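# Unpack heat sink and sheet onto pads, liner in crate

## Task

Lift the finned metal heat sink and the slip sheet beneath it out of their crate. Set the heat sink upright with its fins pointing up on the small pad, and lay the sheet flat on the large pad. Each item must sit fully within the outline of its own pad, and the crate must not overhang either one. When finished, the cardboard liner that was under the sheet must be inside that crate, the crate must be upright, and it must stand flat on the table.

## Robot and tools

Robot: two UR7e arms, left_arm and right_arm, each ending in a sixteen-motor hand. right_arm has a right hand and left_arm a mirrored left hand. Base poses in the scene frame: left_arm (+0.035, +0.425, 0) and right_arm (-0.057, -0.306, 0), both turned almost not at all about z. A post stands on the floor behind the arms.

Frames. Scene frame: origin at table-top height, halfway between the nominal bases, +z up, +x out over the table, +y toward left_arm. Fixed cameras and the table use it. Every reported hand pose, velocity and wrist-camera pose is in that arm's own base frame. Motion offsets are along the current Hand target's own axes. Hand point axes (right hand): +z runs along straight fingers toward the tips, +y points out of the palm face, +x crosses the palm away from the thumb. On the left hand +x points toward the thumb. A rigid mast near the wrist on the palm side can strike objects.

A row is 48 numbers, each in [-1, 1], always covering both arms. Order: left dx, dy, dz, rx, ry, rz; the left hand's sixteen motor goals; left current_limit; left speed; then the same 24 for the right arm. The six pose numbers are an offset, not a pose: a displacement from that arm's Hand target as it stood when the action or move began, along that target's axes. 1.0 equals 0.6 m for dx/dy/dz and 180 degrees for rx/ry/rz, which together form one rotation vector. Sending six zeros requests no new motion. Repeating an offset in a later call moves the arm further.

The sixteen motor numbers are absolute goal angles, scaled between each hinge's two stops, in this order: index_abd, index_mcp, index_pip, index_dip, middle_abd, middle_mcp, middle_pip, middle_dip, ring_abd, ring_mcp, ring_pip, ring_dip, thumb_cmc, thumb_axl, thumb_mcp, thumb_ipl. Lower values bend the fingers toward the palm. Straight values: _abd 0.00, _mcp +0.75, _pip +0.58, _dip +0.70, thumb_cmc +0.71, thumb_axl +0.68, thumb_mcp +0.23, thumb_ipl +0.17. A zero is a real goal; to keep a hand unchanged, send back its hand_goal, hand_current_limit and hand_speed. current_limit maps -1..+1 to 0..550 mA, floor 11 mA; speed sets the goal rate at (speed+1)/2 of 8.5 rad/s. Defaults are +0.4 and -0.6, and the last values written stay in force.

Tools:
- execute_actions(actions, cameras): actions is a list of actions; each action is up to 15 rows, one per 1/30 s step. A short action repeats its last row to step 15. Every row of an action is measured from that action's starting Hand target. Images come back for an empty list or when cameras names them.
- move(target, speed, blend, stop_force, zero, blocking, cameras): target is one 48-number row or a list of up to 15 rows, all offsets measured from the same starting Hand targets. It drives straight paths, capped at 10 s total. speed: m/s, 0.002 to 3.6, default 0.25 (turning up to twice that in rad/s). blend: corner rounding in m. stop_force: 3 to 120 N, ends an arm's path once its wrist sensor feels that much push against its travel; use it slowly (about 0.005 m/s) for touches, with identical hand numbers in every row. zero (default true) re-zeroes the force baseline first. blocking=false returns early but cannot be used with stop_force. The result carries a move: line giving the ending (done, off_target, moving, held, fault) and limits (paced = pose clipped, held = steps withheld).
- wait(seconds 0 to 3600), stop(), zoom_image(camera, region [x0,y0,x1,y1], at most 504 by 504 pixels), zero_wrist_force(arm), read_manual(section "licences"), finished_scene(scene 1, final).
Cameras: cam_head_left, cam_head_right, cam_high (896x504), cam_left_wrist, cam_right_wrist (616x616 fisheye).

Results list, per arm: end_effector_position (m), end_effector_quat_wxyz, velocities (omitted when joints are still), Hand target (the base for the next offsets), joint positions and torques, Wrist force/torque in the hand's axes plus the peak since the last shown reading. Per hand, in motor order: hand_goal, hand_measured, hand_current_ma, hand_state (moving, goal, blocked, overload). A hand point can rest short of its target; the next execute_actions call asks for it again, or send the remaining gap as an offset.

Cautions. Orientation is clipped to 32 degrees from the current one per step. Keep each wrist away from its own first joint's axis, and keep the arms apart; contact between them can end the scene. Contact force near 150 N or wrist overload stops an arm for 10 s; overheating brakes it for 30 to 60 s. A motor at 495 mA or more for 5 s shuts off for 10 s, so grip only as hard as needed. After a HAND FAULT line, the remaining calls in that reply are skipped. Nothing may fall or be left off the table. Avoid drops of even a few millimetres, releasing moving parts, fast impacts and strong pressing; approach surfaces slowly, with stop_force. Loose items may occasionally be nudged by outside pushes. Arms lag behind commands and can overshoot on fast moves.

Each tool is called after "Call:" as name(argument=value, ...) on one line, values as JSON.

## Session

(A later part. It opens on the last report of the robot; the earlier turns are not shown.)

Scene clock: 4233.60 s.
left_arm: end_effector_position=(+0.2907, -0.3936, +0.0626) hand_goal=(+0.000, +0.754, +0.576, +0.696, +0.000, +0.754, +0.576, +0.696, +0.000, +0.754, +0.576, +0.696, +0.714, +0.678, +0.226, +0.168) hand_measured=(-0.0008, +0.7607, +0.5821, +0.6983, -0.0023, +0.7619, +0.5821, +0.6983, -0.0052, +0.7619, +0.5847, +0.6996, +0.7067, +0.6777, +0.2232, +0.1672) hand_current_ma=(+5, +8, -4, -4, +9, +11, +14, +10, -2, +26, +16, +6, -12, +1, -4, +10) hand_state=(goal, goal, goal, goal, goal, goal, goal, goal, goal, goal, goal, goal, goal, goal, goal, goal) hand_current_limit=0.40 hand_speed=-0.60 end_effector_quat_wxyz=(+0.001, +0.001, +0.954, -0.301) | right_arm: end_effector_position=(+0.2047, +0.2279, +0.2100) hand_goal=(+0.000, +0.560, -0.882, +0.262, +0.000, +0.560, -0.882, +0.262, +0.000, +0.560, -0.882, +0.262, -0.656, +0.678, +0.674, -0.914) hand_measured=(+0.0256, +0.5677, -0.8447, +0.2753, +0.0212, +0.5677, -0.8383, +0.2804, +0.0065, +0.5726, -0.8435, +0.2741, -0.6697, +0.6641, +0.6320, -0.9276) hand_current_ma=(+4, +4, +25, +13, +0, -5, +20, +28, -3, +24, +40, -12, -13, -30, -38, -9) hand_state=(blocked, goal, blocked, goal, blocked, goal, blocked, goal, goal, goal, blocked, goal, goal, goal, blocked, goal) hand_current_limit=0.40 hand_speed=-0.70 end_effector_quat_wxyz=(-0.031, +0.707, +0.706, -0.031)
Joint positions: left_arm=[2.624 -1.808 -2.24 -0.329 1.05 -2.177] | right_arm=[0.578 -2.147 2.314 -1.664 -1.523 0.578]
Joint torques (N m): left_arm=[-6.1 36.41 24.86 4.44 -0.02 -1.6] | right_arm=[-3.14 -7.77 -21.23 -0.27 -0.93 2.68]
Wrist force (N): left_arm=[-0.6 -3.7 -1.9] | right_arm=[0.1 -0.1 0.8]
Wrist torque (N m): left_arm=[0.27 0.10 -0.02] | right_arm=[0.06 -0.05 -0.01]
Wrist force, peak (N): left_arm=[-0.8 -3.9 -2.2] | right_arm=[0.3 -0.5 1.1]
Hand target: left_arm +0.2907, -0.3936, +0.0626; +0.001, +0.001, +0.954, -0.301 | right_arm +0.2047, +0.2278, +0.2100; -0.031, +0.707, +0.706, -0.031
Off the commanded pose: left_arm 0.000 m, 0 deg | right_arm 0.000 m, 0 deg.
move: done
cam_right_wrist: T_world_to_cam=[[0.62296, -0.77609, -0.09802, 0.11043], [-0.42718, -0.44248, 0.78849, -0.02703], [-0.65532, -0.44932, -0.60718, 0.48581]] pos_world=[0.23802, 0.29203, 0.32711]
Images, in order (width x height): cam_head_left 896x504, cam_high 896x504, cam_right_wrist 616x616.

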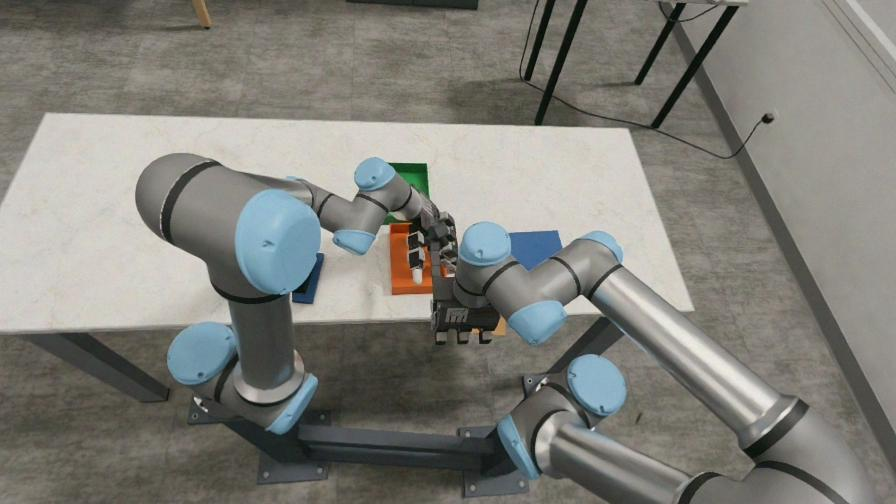

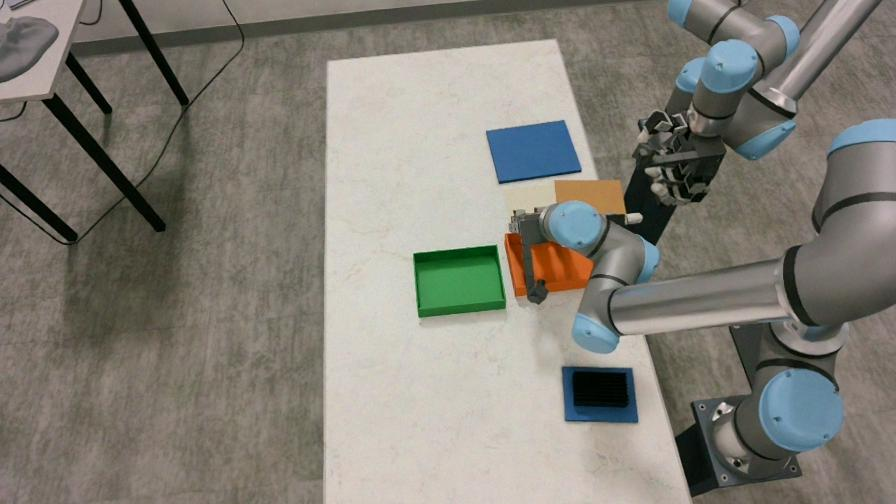

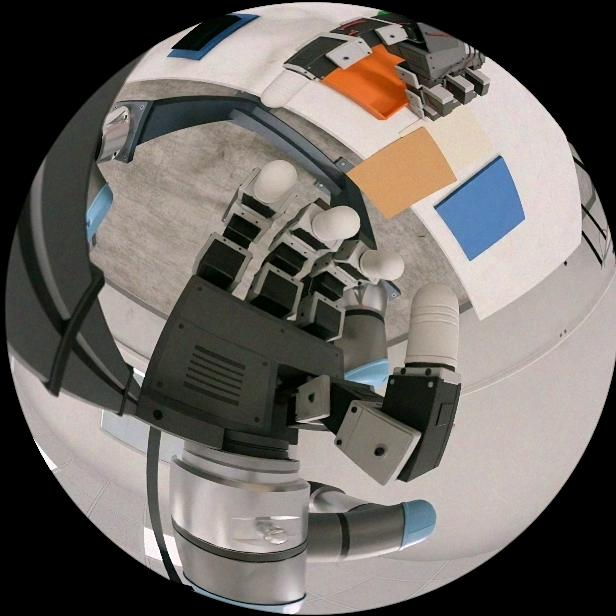

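Call:
move(target=[0,0,0,0,0,0,0,0.754,0.576,0.696,0,0.754,0.576,0.696,0,0.754,0.576,0.696,0.714,0.678,0.226,0.168,0.4,-0.6,-0.1093,0.013,0.1494,0,0,0,0,0.56,-0.883,0.261,0,0.56,-0.883,0.261,0,0.56,-0.883,0.261,-0.657,0.678,0.674,-0.914,0.4,-0.7], speed=0.15, cameras=["cam_head_left","cam_right_wrist","cam_high"])

Scene clock: 4251.00 s.
left_arm: end_effector_position=(+0.2907, -0.3936, +0.0626) hand_goal=(+0.000, +0.754, +0.576, +0.696, +0.000, +0.754, +0.576, +0.696, +0.000, +0.754, +0.576, +0.696, +0.714, +0.678, +0.226, +0.168) hand_measured=(-0.0008, +0.7607, +0.5808, +0.6971, -0.0008, +0.7595, +0.5821, +0.6983, -0.0052, +0.7619, +0.5847, +0.6996, +0.7067, +0.6777, +0.2232, +0.1681) hand_current_ma=(+6, +7, -4, -3, +4, +16, +17, +12, -2, +20, +21, +13, -4, -4, -6, +7) hand_state=(goal, goal, goal, goal, goal, goal, goal, goal, goal, goal, goal, goal, goal, goal, goal, goal) hand_current_limit=0.40 hand_speed=-0.60 end_effector_quat_wxyz=(+0.001, +0.001, +0.954, -0.301) | right_arm: end_effector_position=(+0.2045, +0.1622, +0.1202) hand_goal=(+0.000, +0.560, -0.882, +0.262, +0.000, +0.560, -0.882, +0.262, +0.000, +0.560, -0.882, +0.262, -0.656, +0.678, +0.674, -0.914) hand_measured=(+0.0256, +0.5677, -0.8447, +0.2753, +0.0212, +0.5677, -0.8383, +0.2804, +0.0065, +0.5726, -0.8435, +0.2741, -0.6685, +0.6641, +0.6320, -0.9285) hand_current_ma=(+21, +10, +27, +7, +8, -7, +34, +6, -6, +5, +42, +12, -10, -14, -46, -5) hand_state=(blocked, goal, blocked, goal, blocked, goal, blocked, goal, goal, goal, blocked, goal, goal, goal, blocked, goal) hand_current_limit=0.40 hand_speed=-0.70 end_effector_quat_wxyz=(-0.031, +0.707, +0.706, -0.031)
Joint positions: left_arm=[2.624 -1.808 -2.24 -0.329 1.05 -2.177] | right_arm=[0.312 -2.305 2.598 -1.78 -1.544 0.312]
Joint torques (N m): left_arm=[-6.57 36.92 24.68 4.44 -0.06 -1.74] | right_arm=[-7.86 5.99 -10.8 -1.61 0.06 -0.68]
Wrist force (N): left_arm=[-0.9 -3.7 -1.9] | right_arm=[0.4 -0.2 0.7]
Wrist torque (N m): left_arm=[0.28 0.14 -0.04] | right_arm=[0.05 -0.08 0.10]
Wrist force, peak (N): left_arm=[-0.7 -4.0 -2.3] | right_arm=[-0.9 -0.1 2.0]
Hand target: left_arm +0.2907, -0.3936, +0.0626; +0.001, +0.001, +0.954, -0.301 | right_arm +0.2045, +0.1622, +0.1201; -0.031, +0.707, +0.706, -0.031
Off the commanded pose: left_arm 0.000 m, 0 deg | right_arm 0.000 m, 0 deg.
move: done
cam_right_wrist: T_world_to_cam=[[0.62259, -0.77639, -0.09797, 0.0509], [-0.42747, -0.44228, 0.78845, 0.01473], [-0.65548, -0.449, -0.60725, 0.40155]] pos_world=[0.23782, 0.22633, 0.23721]
Images, in order (width x height): cam_head_left 896x504, cam_high 896x504, cam_right_wrist 616x616.

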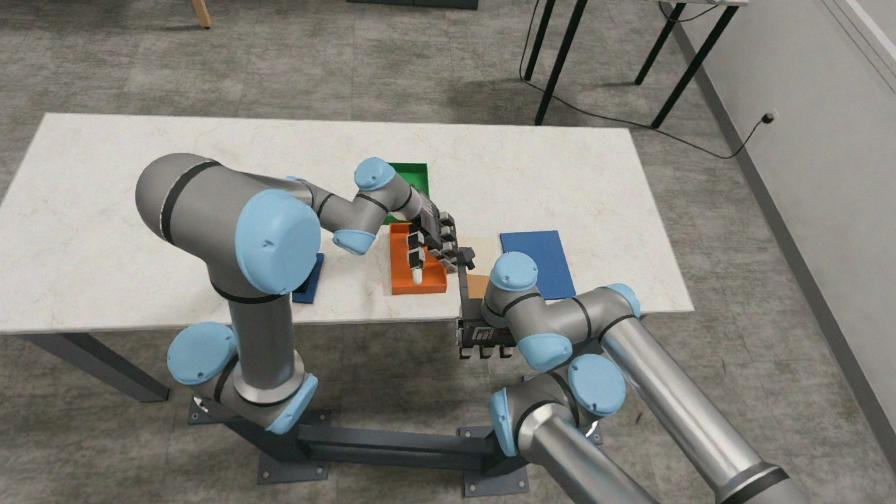

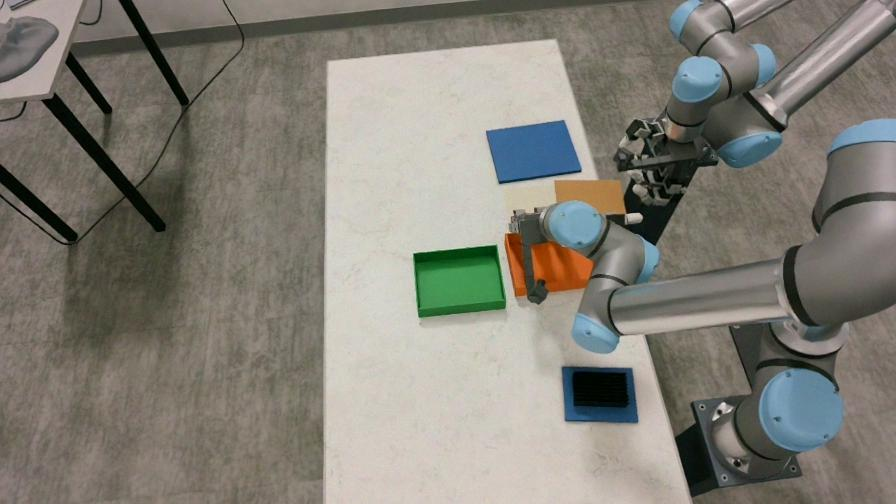

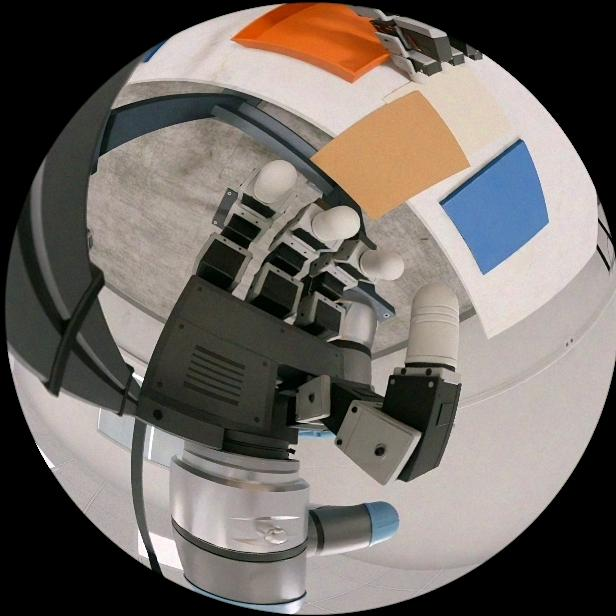

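Call:
move(target=[[0,0,0,0,0,0,0,0.754,0.576,0.696,0,0.754,0.576,0.696,0,0.754,0.576,0.696,0.714,0.678,0.226,0.168,0.4,-0.6,0,-0.029,-0.332,0,0,0,0,0.56,-0.883,0.261,0,0.56,-0.883,0.261,0,0.56,-0.883,0.261,-0.657,0.678,0.674,-0.914,0.4,-0.7],[0,0,0,0,0,0,0,0.754,0.576,0.696,0,0.754,0.576,0.696,0,0.754,0.576,0.696,0.714,0.678,0.226,0.168,0.4,-0.6,-0.455,0.1796,-0.434,0,0,0,0,0.56,-0.883,0.261,0,0.56,-0.883,0.261,0,0.56,-0.883,0.261,-0.657,0.678,0.674,-0.914,0.4,-0.7]], speed=0.2, blend=0.03, cameras=["cam_head_left","cam_high"])

Scene clock: 4308.87 s.
left_arm: end_effector_position=(+0.2907, -0.3936, +0.0626) hand_goal=(+0.000, +0.754, +0.576, +0.696, +0.000, +0.754, +0.576, +0.696, +0.000, +0.754, +0.576, +0.696, +0.714, +0.678, +0.226, +0.168) hand_measured=(-0.0023, +0.7607, +0.5821, +0.6971, -0.0008, +0.7607, +0.5821, +0.6971, -0.0037, +0.7619, +0.5847, +0.6983, +0.7067, +0.6777, +0.2242, +0.1681) hand_current_ma=(+8, +6, +1, -3, +5, +9, +13, +7, +1, +21, +18, +9, -14, +3, -3, +11) hand_state=(goal, goal, goal, goal, goal, goal, goal, goal, goal, goal, goal, goal, goal, goal, goal, goal) hand_current_limit=0.40 hand_speed=-0.60 end_effector_quat_wxyz=(+0.001, +0.001, +0.954, -0.301) | right_arm: end_effector_position=(+0.3344, -0.1107, +0.3701) hand_goal=(+0.000, +0.560, -0.882, +0.262, +0.000, +0.560, -0.882, +0.262, +0.000, +0.560, -0.882, +0.262, -0.656, +0.678, +0.674, -0.914) hand_measured=(+0.0256, +0.5677, -0.8447, +0.2741, +0.0212, +0.5677, -0.8383, +0.2804, +0.0065, +0.5726, -0.8435, +0.2741, -0.6660, +0.6641, +0.6320, -0.9285) hand_current_ma=(+6, +20, +33, +1, -7, +1, +30, +25, +12, +17, +41, +2, -9, -26, -49, -14) hand_state=(blocked, goal, blocked, goal, blocked, goal, blocked, goal, goal, goal, blocked, goal, goal, goal, blocked, goal) hand_current_limit=0.40 hand_speed=-0.70 end_effector_quat_wxyz=(-0.031, +0.707, +0.706, -0.031)
Joint positions: left_arm=[2.624 -1.808 -2.24 -0.329 1.05 -2.177] | right_arm=[-0.803 -2.143 1.905 -1.272 -1.635 -0.8]
Joint torques (N m): left_arm=[-6.39 36.77 24.08 4.51 -0.09 -1.7] | right_arm=[-7.58 6.88 -20.99 -1.84 0.87 0.13]
Wrist force (N): left_arm=[-0.8 -3.9 -2.0] | right_arm=[0.1 -0.1 0.6]
Wrist torque (N m): left_arm=[0.25 0.13 -0.03] | right_arm=[0.10 -0.03 0.08]
Wrist force, peak (N): left_arm=[-0.9 -4.0 -2.3] | right_arm=[0.1 -0.4 2.7]
Hand target: left_arm +0.2907, -0.3936, +0.0626; +0.001, +0.001, +0.954, -0.301 | right_arm +0.3344, -0.1108, +0.3702; -0.031, +0.707, +0.706, -0.031
Off the commanded pose: left_arm 0.000 m, 0 deg | right_arm 0.000 m, 0 deg.
move: done

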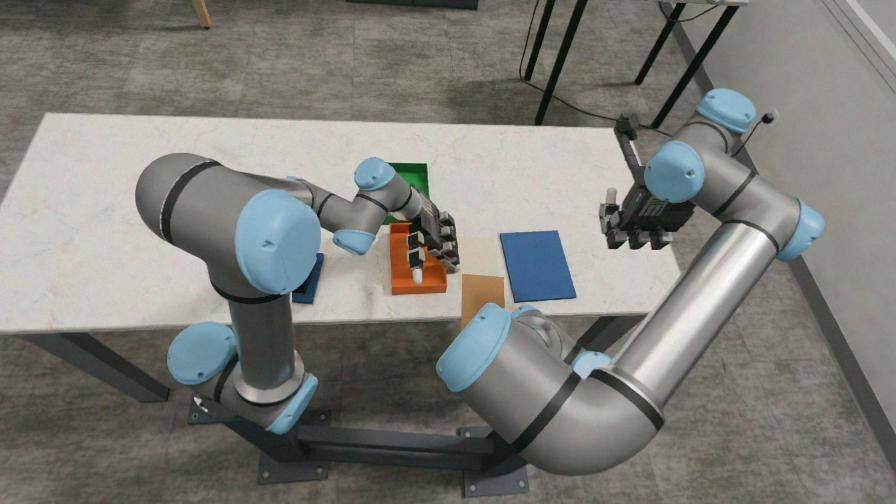

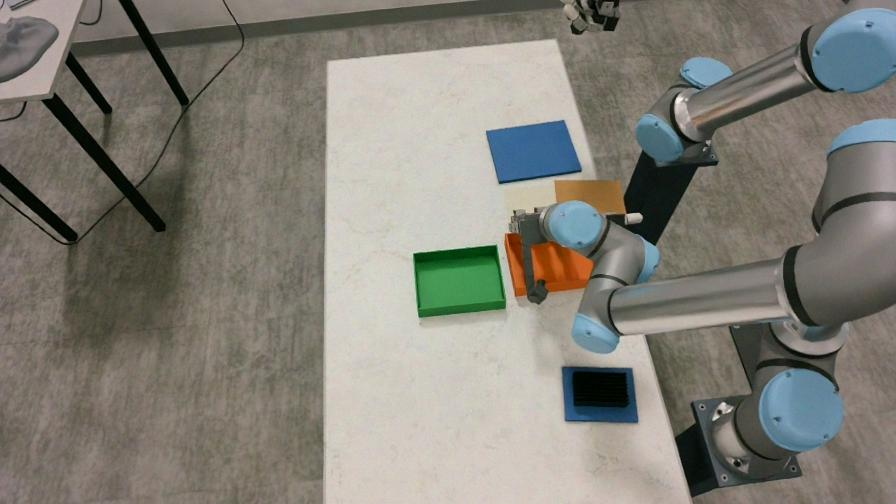

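Call:
zoom_image(camera="cam_head_left", region=[380, 210, 600, 350])

Call:
zoom_image(camera="cam_high", region=[480, 110, 660, 310])

Scaled by 2.291 from the camera's image (finer frame: 1280x720).

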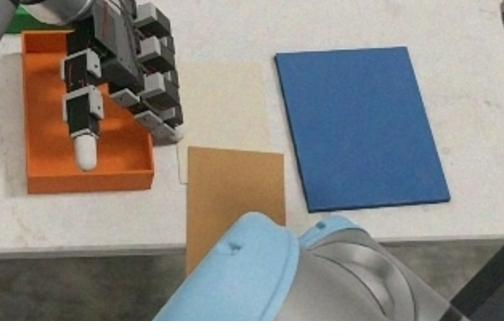

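Scaled by 2.520 from the camera's image (finer frame: 1280x720).

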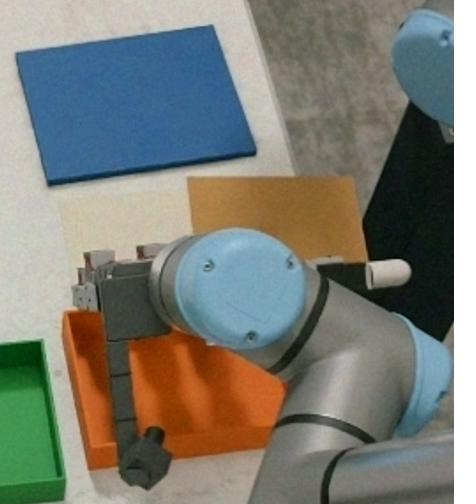

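Call:
move(target=[[0,-0.0191,-0.0273,0,0,0,0,0.754,0.576,0.696,0,0.754,0.576,0.696,0,0.754,0.576,0.696,0.714,0.678,0.226,0.168,0.4,-0.6,0,0,0,0,0,0,0,0.56,-0.883,0.261,0,0.56,-0.883,0.261,0,0.56,-0.883,0.261,-0.657,0.678,0.674,-0.914,0.4,-0.7],[0,-0.1435,-0.2048,0,0,0,0,0.754,0.576,0.696,0,0.754,0.576,0.696,0,0.754,0.576,0.696,0.714,0.678,0.226,0.168,0.4,-0.6,0,0,0,0,0,0,0,0.56,-0.883,0.261,0,0.56,-0.883,0.261,0,0.56,-0.883,0.261,-0.657,0.678,0.674,-0.914,0.4,-0.7]], speed=[0.05,0.2], blend=0.01)

Call:
move(target=[0,0,0,0,0,0,0,0.56,-0.883,0.261,0,0.56,-0.883,0.261,0,0.56,-0.883,0.261,0.714,0.678,0.674,-0.914,0.4,-0.6,0,0,0,0,0,0,0,0.56,-0.883,0.261,0,0.56,-0.883,0.261,0,0.56,-0.883,0.261,-0.657,0.678,0.674,-0.914,0.4,-0.7])

Call:
move(target=[0,0,0,0,0,0,0,0.56,-0.883,0.261,0,0.56,-0.883,0.261,0,0.56,-0.883,0.261,-0.657,0.678,0.674,-0.914,0.4,-0.6,0,0,0,0,0,0,0,0.56,-0.883,0.261,0,0.56,-0.883,0.261,0,0.56,-0.883,0.261,-0.657,0.678,0.674,-0.914,0.4,-0.7], cameras=["cam_left_wrist","cam_high"])

Scene clock: 4335.93 s.
left_arm: end_effector_position=(+0.2904, -0.3937, +0.2126) hand_goal=(+0.000, +0.754, +0.576, +0.696, +0.000, +0.754, +0.576, +0.696, +0.000, +0.754, +0.576, +0.696, +0.714, +0.678, +0.226, +0.168) hand_measured=(-0.0008, +0.7474, +0.5770, +0.6932, -0.0023, +0.7498, +0.5744, +0.6932, -0.0052, +0.7486, +0.5782, +0.6983, +0.7067, +0.6777, +0.2232, +0.1681) hand_current_ma=(+9, -16, -6, -10, +11, -7, +3, +2, +1, +1, +8, +11, -10, +0, -7, +5) hand_state=(goal, goal, goal, goal, goal, goal, goal, goal, goal, goal, goal, goal, goal, goal, goal, goal) hand_current_limit=0.40 hand_speed=-0.60 end_effector_quat_wxyz=(+0.001, +0.001, +0.954, -0.301) end_effector_velocity=(+0.000, +0.001, +0.000) end_effector_angular_velocity=(+0.002, +0.004, +0.002) | right_arm: end_effector_position=(+0.3344, -0.1108, +0.3702) hand_goal=(+0.000, +0.560, -0.882, +0.262, +0.000, +0.560, -0.882, +0.262, +0.000, +0.560, -0.882, +0.262, -0.656, +0.678, +0.674, -0.914) hand_measured=(+0.0256, +0.5677, -0.8447, +0.2753, +0.0212, +0.5677, -0.8396, +0.2804, +0.0080, +0.5726, -0.8435, +0.2741, -0.6660, +0.6641, +0.6320, -0.9276) hand_current_ma=(+11, +13, +30, +5, -1, -27, +30, +26, -2, -1, +27, +3, -6, -26, -45, -17) hand_state=(blocked, goal, blocked, goal, blocked, goal, blocked, goal, goal, goal, blocked, goal, goal, goal, blocked, goal) hand_current_limit=0.40 hand_speed=-0.70 end_effector_quat_wxyz=(-0.031, +0.707, +0.706, -0.031)
Joint positions: left_arm=[2.623 -1.544 -2.048 -0.785 1.05 -2.178] | right_arm=[-0.803 -2.142 1.904 -1.272 -1.635 -0.8]
Joint velocities: left_arm=[0.001 0 0.001 -0.005 0 -0.001] | right_arm=[within noise]
Joint torques (N m): left_arm=[7.39 24.82 27.06 0.85 -1.6 1.02] | right_arm=[-7.38 7.59 -31.25 -5.03 0.92 -2.39]
Wrist force (N): left_arm=[-1.0 -1.1 1.1] | right_arm=[0.3 -0.1 0.6]
Wrist torque (N m): left_arm=[0.04 0.21 -0.12] | right_arm=[0.09 -0.06 0.10]
Wrist force, peak (N): left_arm=[-0.8 -4.1 -2.2] | right_arm=[0.2 -0.5 1.0]
Hand target: left_arm +0.2904, -0.3937, +0.2127; +0.001, +0.001, +0.954, -0.301 | right_arm +0.3344, -0.1108, +0.3702; -0.031, +0.707, +0.706, -0.031
Off the commanded pose: left_arm 0.000 m, 0 deg | right_arm 0.000 m, 0 deg.
move: done

Scene clock: 4337.20 s.
left_arm: end_effector_position=(+0.2904, -0.3937, +0.2127) hand_goal=(+0.000, +0.560, -0.882, +0.262, +0.000, +0.560, -0.882, +0.262, +0.000, +0.560, -0.882, +0.262, +0.714, +0.678, +0.674, -0.914) hand_measured=(-0.0008, +0.5521, -0.8781, +0.2626, -0.0008, +0.5533, -0.8781, +0.2626, -0.0037, +0.5521, -0.8768, +0.2626, +0.7054, +0.6809, +0.6686, -0.9142) hand_current_ma=(+2, -16, -3, -2, +9, -10, +14, +6, +0, -6, +12, +7, -7, +7, -16, +5) hand_state=(goal, goal, goal, goal, goal, goal, goal, goal, goal, goal, goal, goal, goal, goal, goal, goal) hand_current_limit=0.40 hand_speed=-0.60 end_effector_quat_wxyz=(+0.001, +0.001, +0.954, -0.301) | right_arm: end_effector_position=(+0.3344, -0.1108, +0.3702) hand_goal=(+0.000, +0.560, -0.882, +0.262, +0.000, +0.560, -0.882, +0.262, +0.000, +0.560, -0.882, +0.262, -0.656, +0.678, +0.674, -0.914) hand_measured=(+0.0256, +0.5690, -0.8447, +0.2753, +0.0212, +0.5677, -0.8383, +0.2804, +0.0065, +0.5726, -0.8435, +0.2741, -0.6660, +0.6651, +0.6320, -0.9276) hand_current_ma=(+0, +6, +26, +6, +1, +3, +26, +23, -9, +12, +30, +0, -12, -9, -46, -12) hand_state=(blocked, goal, blocked, goal, blocked, goal, blocked, goal, goal, goal, blocked, goal, goal, goal, blocked, goal) hand_current_limit=0.40 hand_speed=-0.70 end_effector_quat_wxyz=(-0.031, +0.707, +0.706, -0.031)
Joint positions: left_arm=[2.623 -1.544 -2.048 -0.785 1.05 -2.178] | right_arm=[-0.803 -2.142 1.904 -1.272 -1.635 -0.8]
Joint torques (N m): left_arm=[6.43 32.64 32.33 0.16 -1.59 -2.11] | right_arm=[-6.45 7.79 -30.08 -4.98 0.77 -2.3]
Wrist force (N): left_arm=[-1.0 -1.7 0.9] | right_arm=[0.3 0.2 0.4]
Wrist torque (N m): left_arm=[0.05 0.21 -0.11] | right_arm=[0.14 -0.06 0.11]
Wrist force, peak (N): left_arm=[-1.1 -2.9 1.1] | right_arm=[0.3 -0.2 0.9]
Hand target: left_arm +0.2904, -0.3937, +0.2127; +0.001, +0.001, +0.954, -0.301 | right_arm +0.3344, -0.1108, +0.3702; -0.031, +0.707, +0.706, -0.031
Off the commanded pose: left_arm 0.000 m, 0 deg | right_arm 0.000 m, 0 deg.
move: done

Scene clock: 4338.43 s.
left_arm: end_effector_position=(+0.2904, -0.3937, +0.2127) hand_goal=(+0.000, +0.560, -0.882, +0.262, +0.000, +0.560, -0.882, +0.262, +0.000, +0.560, -0.882, +0.262, -0.656, +0.678, +0.674, -0.914) hand_measured=(-0.0008, +0.5521, -0.8781, +0.2639, -0.0023, +0.5533, -0.8781, +0.2639, -0.0052, +0.5521, -0.8768, +0.2626, -0.6584, +0.6809, +0.6696, -0.9152) hand_current_ma=(+5, -18, -5, -6, +4, -16, +11, +5, +1, -3, +10, +8, -4, +5, -15, +8) hand_state=(goal, goal, goal, goal, goal, goal, goal, goal, goal, goal, goal, goal, goal, goal, goal, goal) hand_current_limit=0.40 hand_speed=-0.60 end_effector_quat_wxyz=(+0.001, +0.001, +0.954, -0.301) | right_arm: end_effector_position=(+0.3344, -0.1108, +0.3702) hand_goal=(+0.000, +0.560, -0.882, +0.262, +0.000, +0.560, -0.882, +0.262, +0.000, +0.560, -0.882, +0.262, -0.656, +0.678, +0.674, -0.914) hand_measured=(+0.0241, +0.5690, -0.8447, +0.2753, +0.0212, +0.5677, -0.8383, +0.2804, +0.0080, +0.5726, -0.8435, +0.2753, -0.6660, +0.6641, +0.6320, -0.9276) hand_current_ma=(+10, +3, +26, +16, +0, -9, +27, +33, -2, +14, +33, -3, -10, -15, -53, -8) hand_state=(blocked, goal, blocked, goal, blocked, goal, blocked, goal, goal, goal, blocked, goal, goal, goal, blocked, goal) hand_current_limit=0.40 hand_speed=-0.70 end_effector_quat_wxyz=(-0.031, +0.707, +0.706, -0.031)
Joint positions: left_arm=[2.623 -1.544 -2.048 -0.785 1.05 -2.178] | right_arm=[-0.803 -2.142 1.904 -1.272 -1.635 -0.8]
Joint torques (N m): left_arm=[6.44 32.31 32.06 0.21 -1.48 -2.15] | right_arm=[-7.24 8.16 -31.61 -4.95 0.87 -2.31]
Wrist force (N): left_arm=[-0.7 -1.7 0.9] | right_arm=[0.3 -0.1 0.6]
Wrist torque (N m): left_arm=[0.08 0.21 -0.12] | right_arm=[0.09 -0.06 0.10]
Wrist force, peak (N): left_arm=[-1.1 -1.8 1.0] | right_arm=[0.4 -0.1 1.0]
Hand target: left_arm +0.2904, -0.3937, +0.2127; +0.001, +0.001, +0.954, -0.301 | right_arm +0.3344, -0.1108, +0.3702; -0.031, +0.707, +0.706, -0.031
Off the commanded pose: left_arm 0.000 m, 0 deg | right_arm 0.000 m, 0 deg.
move: done
cam_left_wrist: T_world_to_cam=[[0.78834, -0.49233, 0.36897, -0.53655], [-0.44001, -0.03199, 0.89743, -0.1164], [-0.43002, -0.86982, -0.24184, -0.03766]] pos_world=[0.35557, -0.30064, 0.29333]
Images, in order (width x height): cam_high 896x504, cam_left_wrist 616x616.

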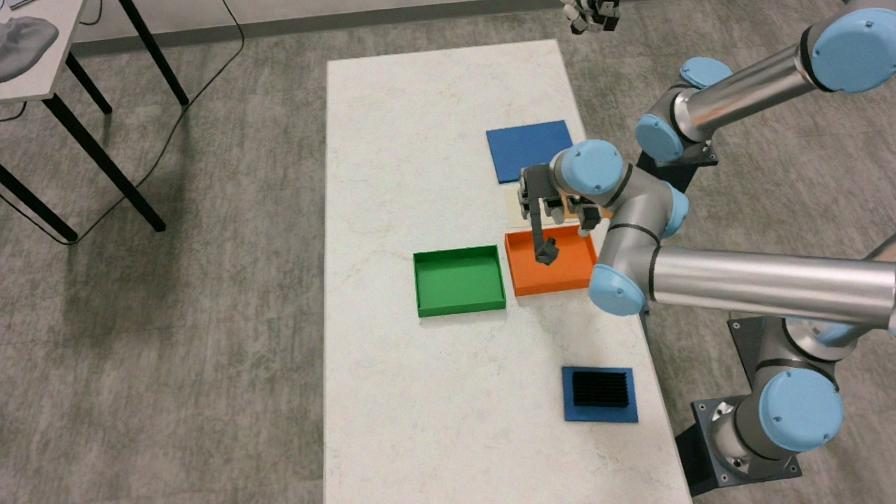

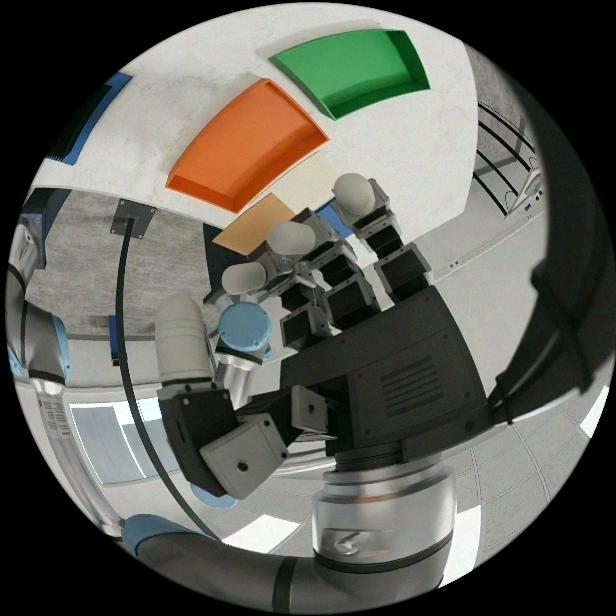

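Call:
move(target=[0.3007,-0.2572,0.2061,-0.1308,0.1727,0.4742,0,0.56,-0.883,0.261,0,0.56,-0.883,0.261,0,0.56,-0.883,0.261,-0.657,0.678,0.674,-0.914,0.4,-0.6,0,0,0,0,0,0,0,0.56,-0.883,0.261,0,0.56,-0.883,0.261,0,0.56,-0.883,0.261,-0.657,0.678,0.674,-0.914,0.4,-0.7], speed=0.15, cameras=["cam_head_left","cam_high","cam_left_wrist"])

Scene clock: 4352.80 s.
left_arm: end_effector_position=(+0.1633, -0.5325, +0.2033) hand_goal=(+0.000, +0.560, -0.882, +0.262, +0.000, +0.560, -0.882, +0.262, +0.000, +0.560, -0.882, +0.262, -0.656, +0.678, +0.674, -0.914) hand_measured=(-0.0008, +0.5629, -0.8781, +0.2626, -0.0008, +0.5617, -0.8781, +0.2626, -0.0008, +0.5617, -0.8768, +0.2626, -0.6547, +0.6809, +0.6676, -0.9152) hand_current_ma=(+6, +1, -6, -4, +11, +2, +14, +10, +4, +10, +15, +7, +5, +8, -11, +6) hand_state=(goal, goal, goal, goal, goal, goal, goal, goal, goal, goal, goal, goal, goal, goal, goal, goal) hand_current_limit=0.40 hand_speed=-0.60 end_effector_quat_wxyz=(-0.022, +0.527, +0.841, -0.121) | right_arm: end_effector_position=(+0.3344, -0.1108, +0.3702) hand_goal=(+0.000, +0.560, -0.882, +0.262, +0.000, +0.560, -0.882, +0.262, +0.000, +0.560, -0.882, +0.262, -0.656, +0.678, +0.674, -0.914) hand_measured=(+0.0256, +0.5677, -0.8447, +0.2753, +0.0212, +0.5677, -0.8383, +0.2804, +0.0065, +0.5726, -0.8435, +0.2741, -0.6660, +0.6641, +0.6320, -0.9285) hand_current_ma=(+8, +3, +24, +5, +5, -7, +31, +32, +3, +7, +31, +6, -17, -15, -40, -7) hand_state=(blocked, goal, blocked, goal, blocked, goal, blocked, goal, goal, goal, blocked, goal, goal, goal, blocked, goal) hand_current_limit=0.40 hand_speed=-0.70 end_effector_quat_wxyz=(-0.031, +0.707, +0.706, -0.031)
Joint positions: left_arm=[2.054 -1.765 -1.744 -1.118 1.339 -1.548] | right_arm=[-0.803 -2.142 1.904 -1.272 -1.635 -0.8]
Joint torques (N m): left_arm=[-6.95 37.39 19.46 4.38 1.09 2.53] | right_arm=[-6.52 7.21 -31.08 -4.73 0.85 -2.16]
Wrist force (N): left_arm=[-0.3 -1.5 0.4] | right_arm=[0.3 0.0 0.5]
Wrist torque (N m): left_arm=[0.04 0.08 -0.07] | right_arm=[0.09 -0.05 0.11]
Wrist force, peak (N): left_arm=[-0.2 -3.1 0.8] | right_arm=[0.3 -0.3 1.1]
Hand target: left_arm +0.1633, -0.5325, +0.2033; -0.022, +0.527, +0.841, -0.121 (not the last commanded pose) | right_arm +0.3344, -0.1108, +0.3702; -0.031, +0.707, +0.706, -0.031
Off the commanded pose: left_arm 0.079 m, 28 deg | right_arm 0.000 m, 0 deg.
move: held (left_arm; a check stopped the path); limits=held
pose unreachable (left arm): on one or more control steps of this call, first in action 0 (counted from 0), this arm could not follow its commanded pose, so it was not sent that pose on those steps. It may still have moved: this result reports where it is.
cause: moving toward the commanded pose would bring a part of the arm too close to another arm (a part of this arm just beyond joint 6 (wrist 3) and a part of the right arm just beyond its joint 2 (shoulder lift), 9 mm apart when this arm was first held).
cam_left_wrist: T_world_to_cam=[[-0.18772, -0.95523, 0.22868, -0.55985], [-0.55294, 0.2952, 0.77917, 0.04838], [-0.8118, 0.01982, -0.5836, 0.3903]] pos_world=[0.2385, -0.5568, 0.31811]

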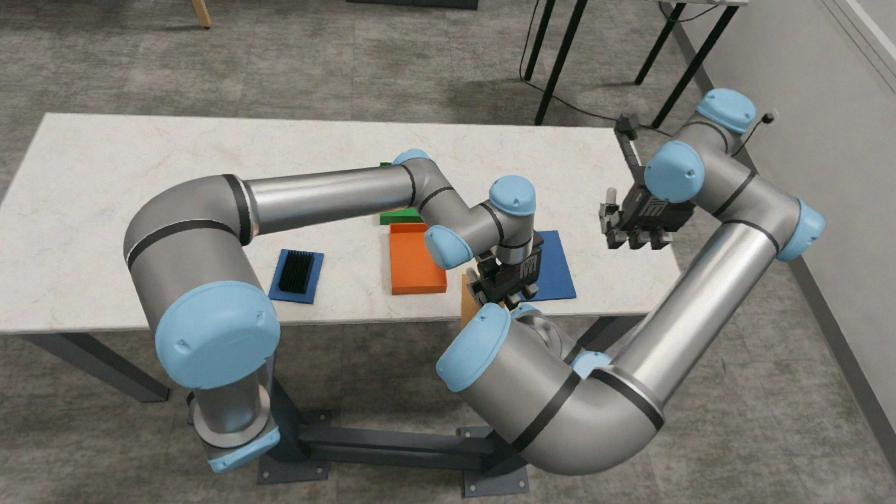

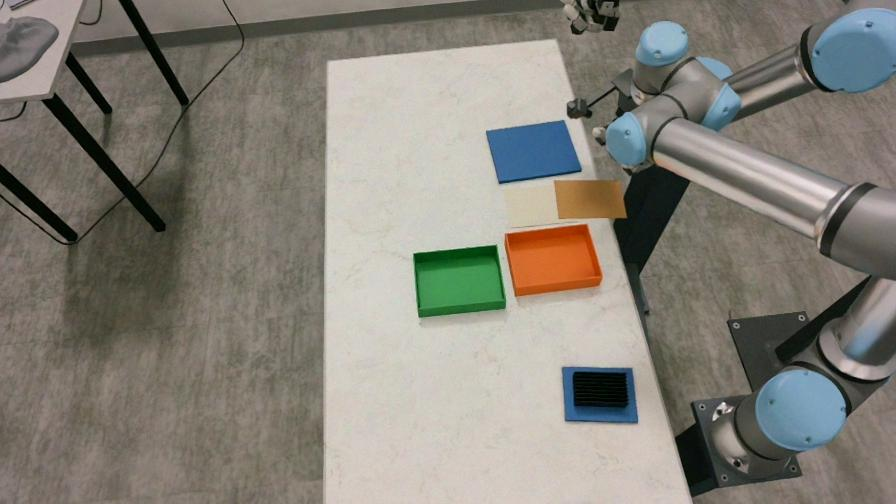

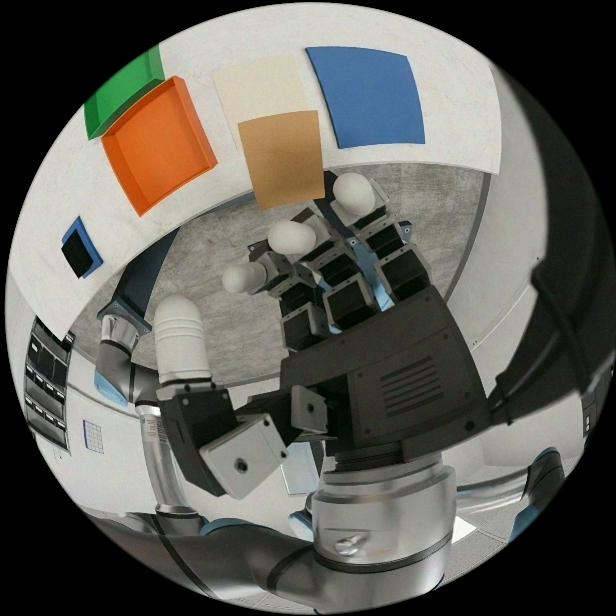

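Call:
move(target=[[0,0,0,0,0,0,0,0.56,-0.883,0.261,0,0.56,-0.883,0.261,0,0.56,-0.883,0.261,-0.657,0.678,0.674,-0.914,0.4,-0.6,0,-0.0406,-0.4648,0,0,0,0,0.56,-0.883,0.261,0,0.56,-0.883,0.261,0,0.56,-0.883,0.261,-0.657,0.678,0.674,-0.914,0.4,-0.7],[0,0,0,0,0,0,0,0.56,-0.883,0.261,0,0.56,-0.883,0.261,0,0.56,-0.883,0.261,-0.657,0.678,0.674,-0.914,0.4,-0.6,0.5767,-0.0556,-0.4635,0,0,0,0,0.56,-0.883,0.261,0,0.56,-0.883,0.261,0,0.56,-0.883,0.261,-0.657,0.678,0.674,-0.914,0.4,-0.7]], speed=0.2, blend=0.03, cameras=["cam_head_left","cam_high"])

Scene clock: 4375.63 s.
left_arm: end_effector_position=(+0.1633, -0.5325, +0.2033) hand_goal=(+0.000, +0.560, -0.882, +0.262, +0.000, +0.560, -0.882, +0.262, +0.000, +0.560, -0.882, +0.262, -0.656, +0.678, +0.674, -0.914) hand_measured=(-0.0008, +0.5617, -0.8781, +0.2613, -0.0008, +0.5605, -0.8781, +0.2626, -0.0023, +0.5617, -0.8768, +0.2639, -0.6547, +0.6809, +0.6686, -0.9142) hand_current_ma=(+2, -5, -3, -8, +6, +4, +16, +7, +3, +15, +8, +5, +1, +10, -12, +10) hand_state=(goal, goal, goal, goal, goal, goal, goal, goal, goal, goal, goal, goal, goal, goal, goal, goal) hand_current_limit=0.40 hand_speed=-0.60 end_effector_quat_wxyz=(-0.022, +0.527, +0.841, -0.121) | right_arm: end_effector_position=(+0.3261, +0.2354, +0.6498) hand_goal=(+0.000, +0.560, -0.882, +0.262, +0.000, +0.560, -0.882, +0.262, +0.000, +0.560, -0.882, +0.262, -0.656, +0.678, +0.674, -0.914) hand_measured=(+0.0241, +0.5677, -0.8447, +0.2753, +0.0183, +0.5677, -0.8383, +0.2804, +0.0036, +0.5726, -0.8435, +0.2741, -0.6685, +0.6651, +0.6320, -0.9285) hand_current_ma=(+17, +11, +33, +4, +1, +2, +22, +38, -5, +5, +32, +0, -12, -17, -46, -6) hand_state=(blocked, goal, blocked, goal, goal, goal, blocked, goal, goal, goal, blocked, goal, goal, goal, blocked, goal) hand_current_limit=0.40 hand_speed=-0.70 end_effector_quat_wxyz=(-0.031, +0.707, +0.706, -0.032)
Joint positions: left_arm=[2.054 -1.765 -1.744 -1.118 1.339 -1.548] | right_arm=[0.408 -1.574 0.676 -0.592 -1.536 0.408]
Joint torques (N m): left_arm=[-5.65 43.51 31.16 0.48 1.04 2.38] | right_arm=[6.33 -10.88 -13.81 -4.12 -0.35 2.7]
Wrist force (N): left_arm=[-0.3 -1.3 0.4] | right_arm=[0.0 -0.2 0.9]
Wrist torque (N m): left_arm=[0.06 0.09 -0.07] | right_arm=[0.05 -0.02 -0.03]
Wrist force, peak (N): left_arm=[-0.4 -1.6 0.2] | right_arm=[0.1 0.1 2.6]
Hand target: left_arm +0.1633, -0.5325, +0.2033; -0.022, +0.527, +0.841, -0.121 | right_arm +0.3261, +0.2354, +0.6499; -0.031, +0.707, +0.706, -0.031
Off the commanded pose: left_arm 0.000 m, 0 deg | right_arm 0.000 m, 0 deg.
move: done

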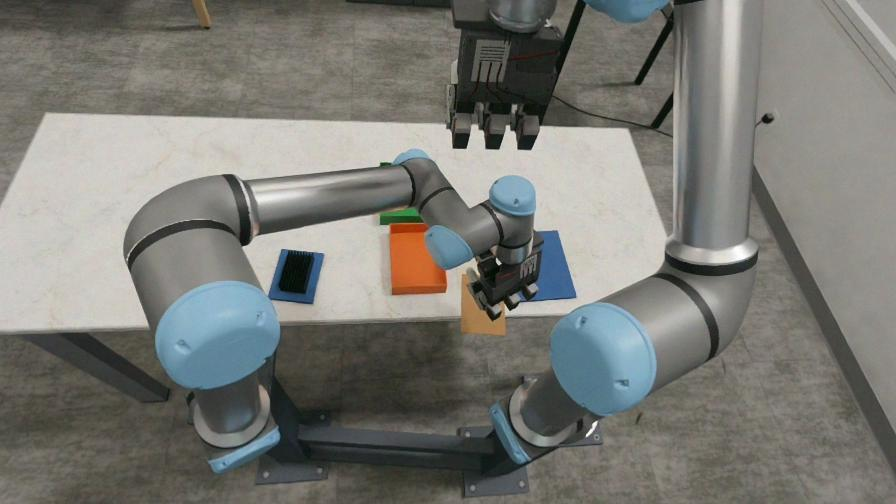

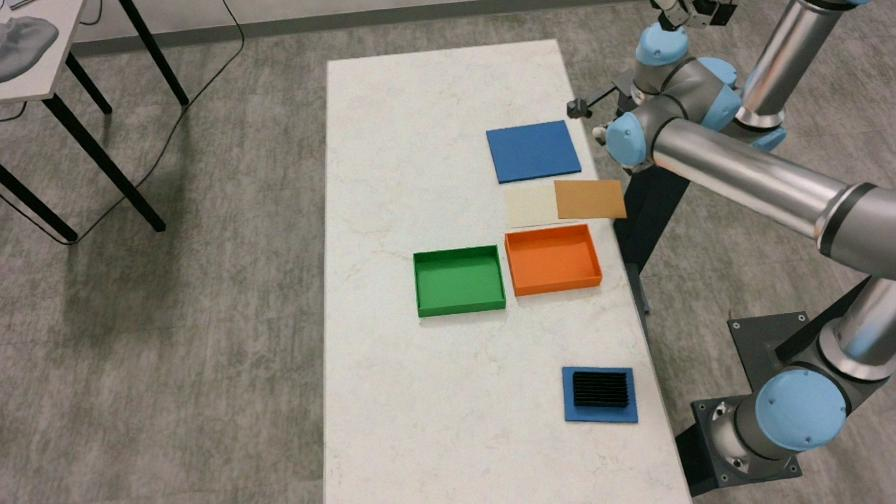

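Call:
move(target=[-0.0475,-0.1188,0.0322,-0.0379,0.0512,0.1407,0,0.56,-0.883,0.261,0,0.56,-0.883,0.261,0,0.56,-0.883,0.261,-0.657,0.678,0.674,-0.914,0.4,-0.6,0,0,0,0,0,0,0,0.56,-0.883,0.261,0,0.56,-0.883,0.261,0,0.56,-0.883,0.261,-0.657,0.678,0.674,-0.914,0.4,-0.7], speed=0.12, cameras=["cam_head_left","cam_high","cam_left_wrist"])

Scene clock: 4390.60 s.
left_arm: end_effector_position=(+0.1099, -0.5909, +0.2033) hand_goal=(+0.000, +0.560, -0.882, +0.262, +0.000, +0.560, -0.882, +0.262, +0.000, +0.560, -0.882, +0.262, -0.656, +0.678, +0.674, -0.914) hand_measured=(-0.0023, +0.5629, -0.8781, +0.2626, -0.0008, +0.5605, -0.8781, +0.2626, -0.0023, +0.5629, -0.8768, +0.2626, -0.6572, +0.6788, +0.6686, -0.9152) hand_current_ma=(+1, +5, -2, -12, +5, +3, +15, +4, +0, +13, +16, +8, +0, +0, -15, +4) hand_state=(goal, goal, goal, goal, goal, goal, goal, goal, goal, goal, goal, goal, goal, goal, goal, goal) hand_current_limit=0.40 hand_speed=-0.60 end_effector_quat_wxyz=(-0.031, +0.707, +0.706, -0.031) | right_arm: end_effector_position=(+0.3261, +0.2354, +0.6499) hand_goal=(+0.000, +0.560, -0.882, +0.262, +0.000, +0.560, -0.882, +0.262, +0.000, +0.560, -0.882, +0.262, -0.656, +0.678, +0.674, -0.914) hand_measured=(+0.0241, +0.5677, -0.8447, +0.2753, +0.0183, +0.5677, -0.8383, +0.2804, +0.0036, +0.5726, -0.8435, +0.2741, -0.6672, +0.6651, +0.6320, -0.9285) hand_current_ma=(-6, +11, +22, +8, +2, +2, +15, +40, +7, +17, +31, -11, -11, -15, -56, -24) hand_state=(blocked, goal, blocked, goal, goal, goal, blocked, goal, goal, goal, blocked, goal, goal, goal, blocked, goal) hand_current_limit=0.40 hand_speed=-0.70 end_effector_quat_wxyz=(-0.031, +0.707, +0.706, -0.031)
Joint positions: left_arm=[1.863 -1.88 -1.587 -1.271 1.487 -1.277] | right_arm=[0.408 -1.573 0.676 -0.592 -1.536 0.408]
Joint torques (N m): left_arm=[6.68 48.24 8.93 6.03 -0.56 -2.21] | right_arm=[6.28 -7.94 -24.18 -5.02 0.54 2.64]
Wrist force (N): left_arm=[0.0 -1.3 0.6] | right_arm=[0.1 -0.1 0.8]
Wrist torque (N m): left_arm=[-0.05 0.13 0.00] | right_arm=[0.09 -0.04 -0.01]
Wrist force, peak (N): left_arm=[-0.2 -2.1 0.6] | right_arm=[0.0 0.0 1.3]
Hand target: left_arm +0.1099, -0.5909, +0.2033; -0.031, +0.707, +0.706, -0.031 | right_arm +0.3261, +0.2354, +0.6499; -0.031, +0.707, +0.706, -0.031
Off the commanded pose: left_arm 0.000 m, 0 deg | right_arm 0.000 m, 0 deg.
move: done
cam_left_wrist: T_world_to_cam=[[-0.6105, -0.78875, 0.07181, -0.44896], [-0.4765, 0.4382, 0.76219, 0.11567], [-0.63264, 0.4311, -0.64336, 0.58353]] pos_world=[0.15019, -0.65637, 0.3195]

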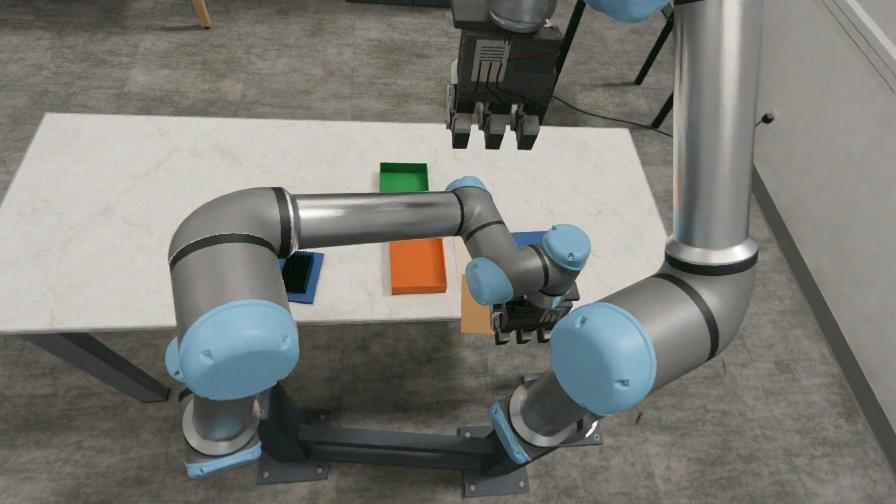

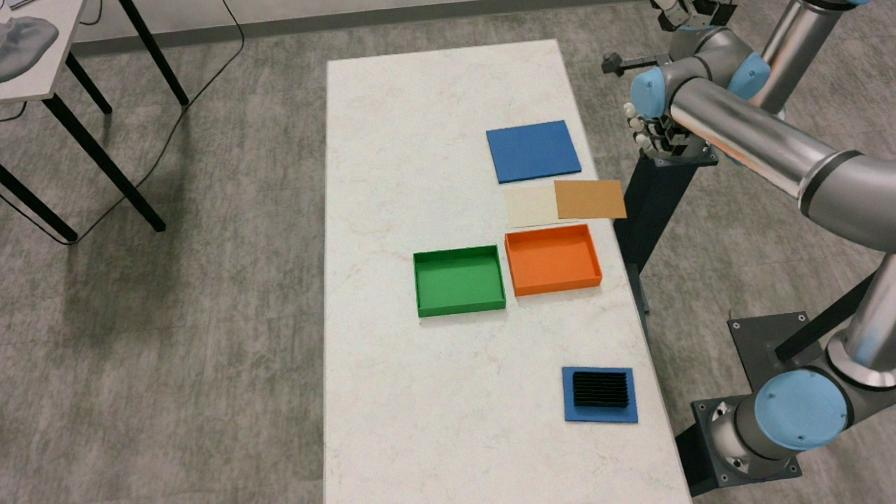

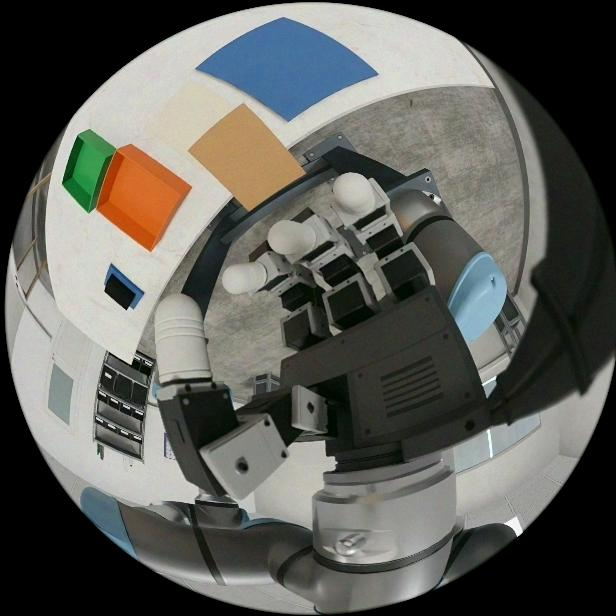

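Call:
move(target=[0,-0.0407,0.2427,0,0,0,0,0.56,-0.883,0.261,0,0.56,-0.883,0.261,0,0.56,-0.883,0.261,-0.657,0.678,0.674,-0.914,0.4,-0.6,0,0,0,0,0,0,0,0.56,-0.883,0.261,0,0.56,-0.883,0.261,0,0.56,-0.883,0.261,-0.657,0.678,0.674,-0.914,0.4,-0.7], speed=0.12, cameras=["cam_head_left","cam_high","cam_left_wrist"])

Scene clock: 4409.37 s.
left_arm: end_effector_position=(+0.0728, -0.5908, +0.0604) hand_goal=(+0.000, +0.560, -0.882, +0.262, +0.000, +0.560, -0.882, +0.262, +0.000, +0.560, -0.882, +0.262, -0.656, +0.678, +0.674, -0.914) hand_measured=(-0.0023, +0.5617, -0.8794, +0.2626, +0.0007, +0.5617, -0.8781, +0.2626, -0.0023, +0.5629, -0.8755, +0.2626, -0.6584, +0.6798, +0.6676, -0.9142) hand_current_ma=(+1, +0, +1, -3, +12, +13, +9, +8, +5, +10, +9, -2, -1, +7, -15, +5) hand_state=(goal, goal, goal, goal, goal, goal, goal, goal, goal, goal, goal, goal, goal, goal, goal, goal) hand_current_limit=0.40 hand_speed=-0.60 end_effector_quat_wxyz=(-0.031, +0.707, +0.706, -0.031) | right_arm: end_effector_position=(+0.3261, +0.2354, +0.6499) hand_goal=(+0.000, +0.560, -0.882, +0.262, +0.000, +0.560, -0.882, +0.262, +0.000, +0.560, -0.882, +0.262, -0.656, +0.678, +0.674, -0.914) hand_measured=(+0.0256, +0.5690, -0.8447, +0.2753, +0.0183, +0.5677, -0.8383, +0.2804, +0.0036, +0.5726, -0.8435, +0.2741, -0.6672, +0.6651, +0.6320, -0.9276) hand_current_ma=(+2, +24, +26, +8, -1, +5, +26, +9, -1, +12, +36, +9, -18, -25, -48, -11) hand_state=(blocked, goal, blocked, goal, goal, goal, blocked, goal, goal, goal, blocked, goal, goal, goal, blocked, goal) hand_current_limit=0.40 hand_speed=-0.70 end_effector_quat_wxyz=(-0.031, +0.707, +0.706, -0.031)
Joint positions: left_arm=[1.803 -2.038 -1.772 -0.922 1.486 -1.336] | right_arm=[0.408 -1.573 0.676 -0.592 -1.536 0.408]
Joint torques (N m): left_arm=[6.75 43.87 28.91 2.48 1.03 2.45] | right_arm=[6.11 -8.96 -23.22 -4.91 -0.15 2.6]
Wrist force (N): left_arm=[0.1 -1.4 0.3] | right_arm=[-0.1 -0.1 1.0]
Wrist torque (N m): left_arm=[-0.01 0.11 0.07] | right_arm=[0.06 -0.03 -0.02]
Wrist force, peak (N): left_arm=[0.1 -1.7 1.6] | right_arm=[0.1 -0.2 1.4]
Hand target: left_arm +0.0729, -0.5909, +0.0604; -0.031, +0.707, +0.706, -0.031 | right_arm +0.3261, +0.2354, +0.6499; -0.031, +0.707, +0.706, -0.031
Off the commanded pose: left_arm 0.000 m, 0 deg | right_arm 0.000 m, 0 deg.
move: done
cam_left_wrist: T_world_to_cam=[[-0.6105, -0.78875, 0.07181, -0.46127], [-0.4765, 0.4382, 0.76219, 0.20686], [-0.63264, 0.4311, -0.64336, 0.46808]] pos_world=[0.11309, -0.65627, 0.1766]

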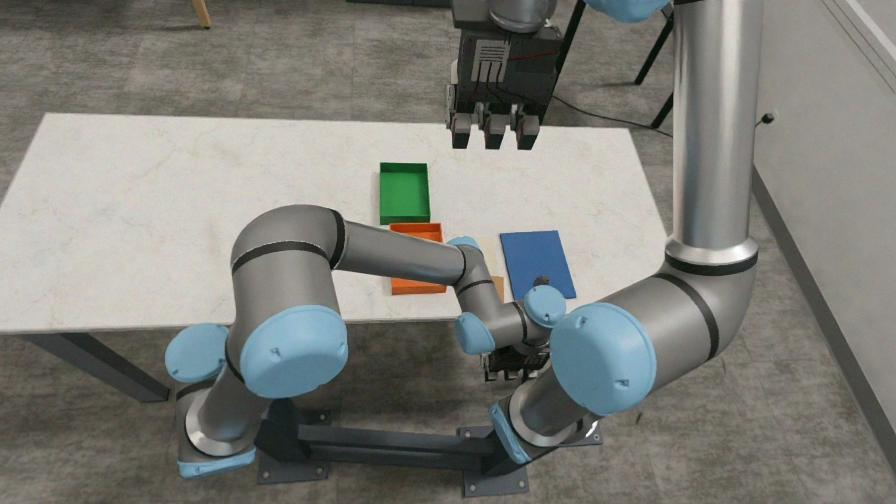

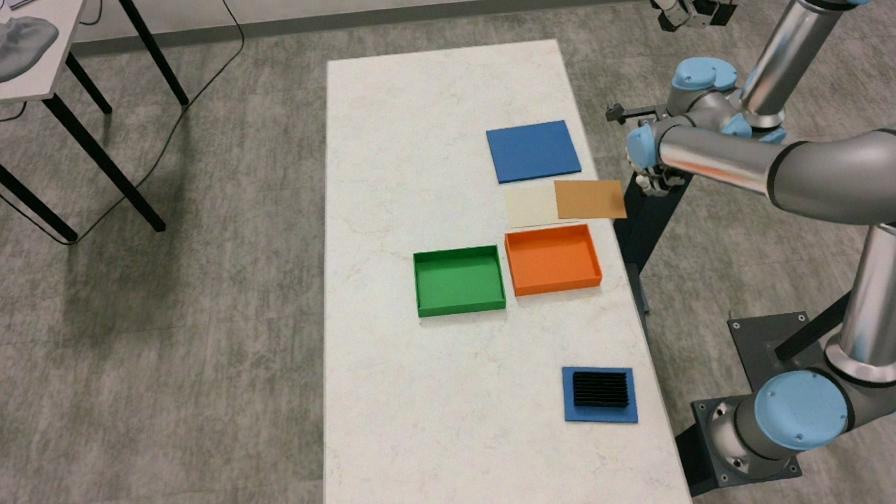

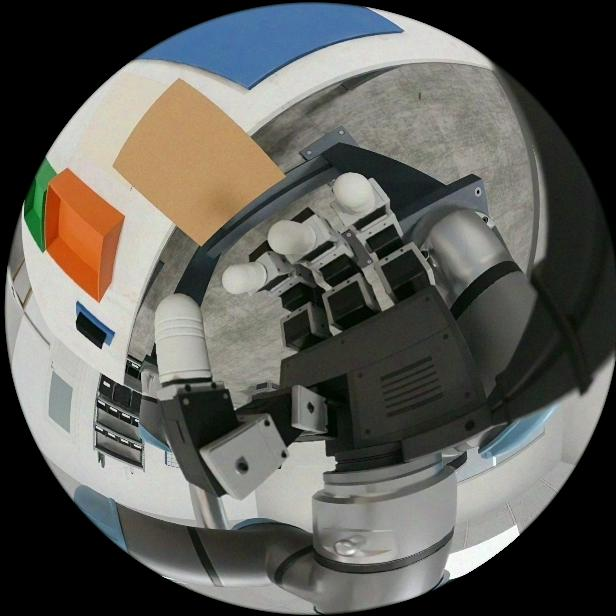

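Call:
zoom_image(camera="cam_left_wrist", region=[90, 60, 390, 360])

Scaled by 1.680 from the camera's image (finer frame: 880x880).

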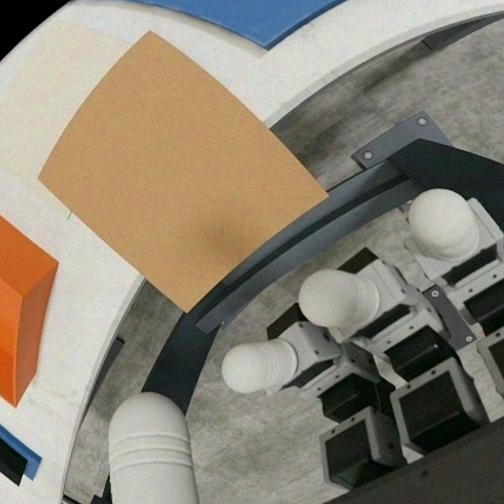

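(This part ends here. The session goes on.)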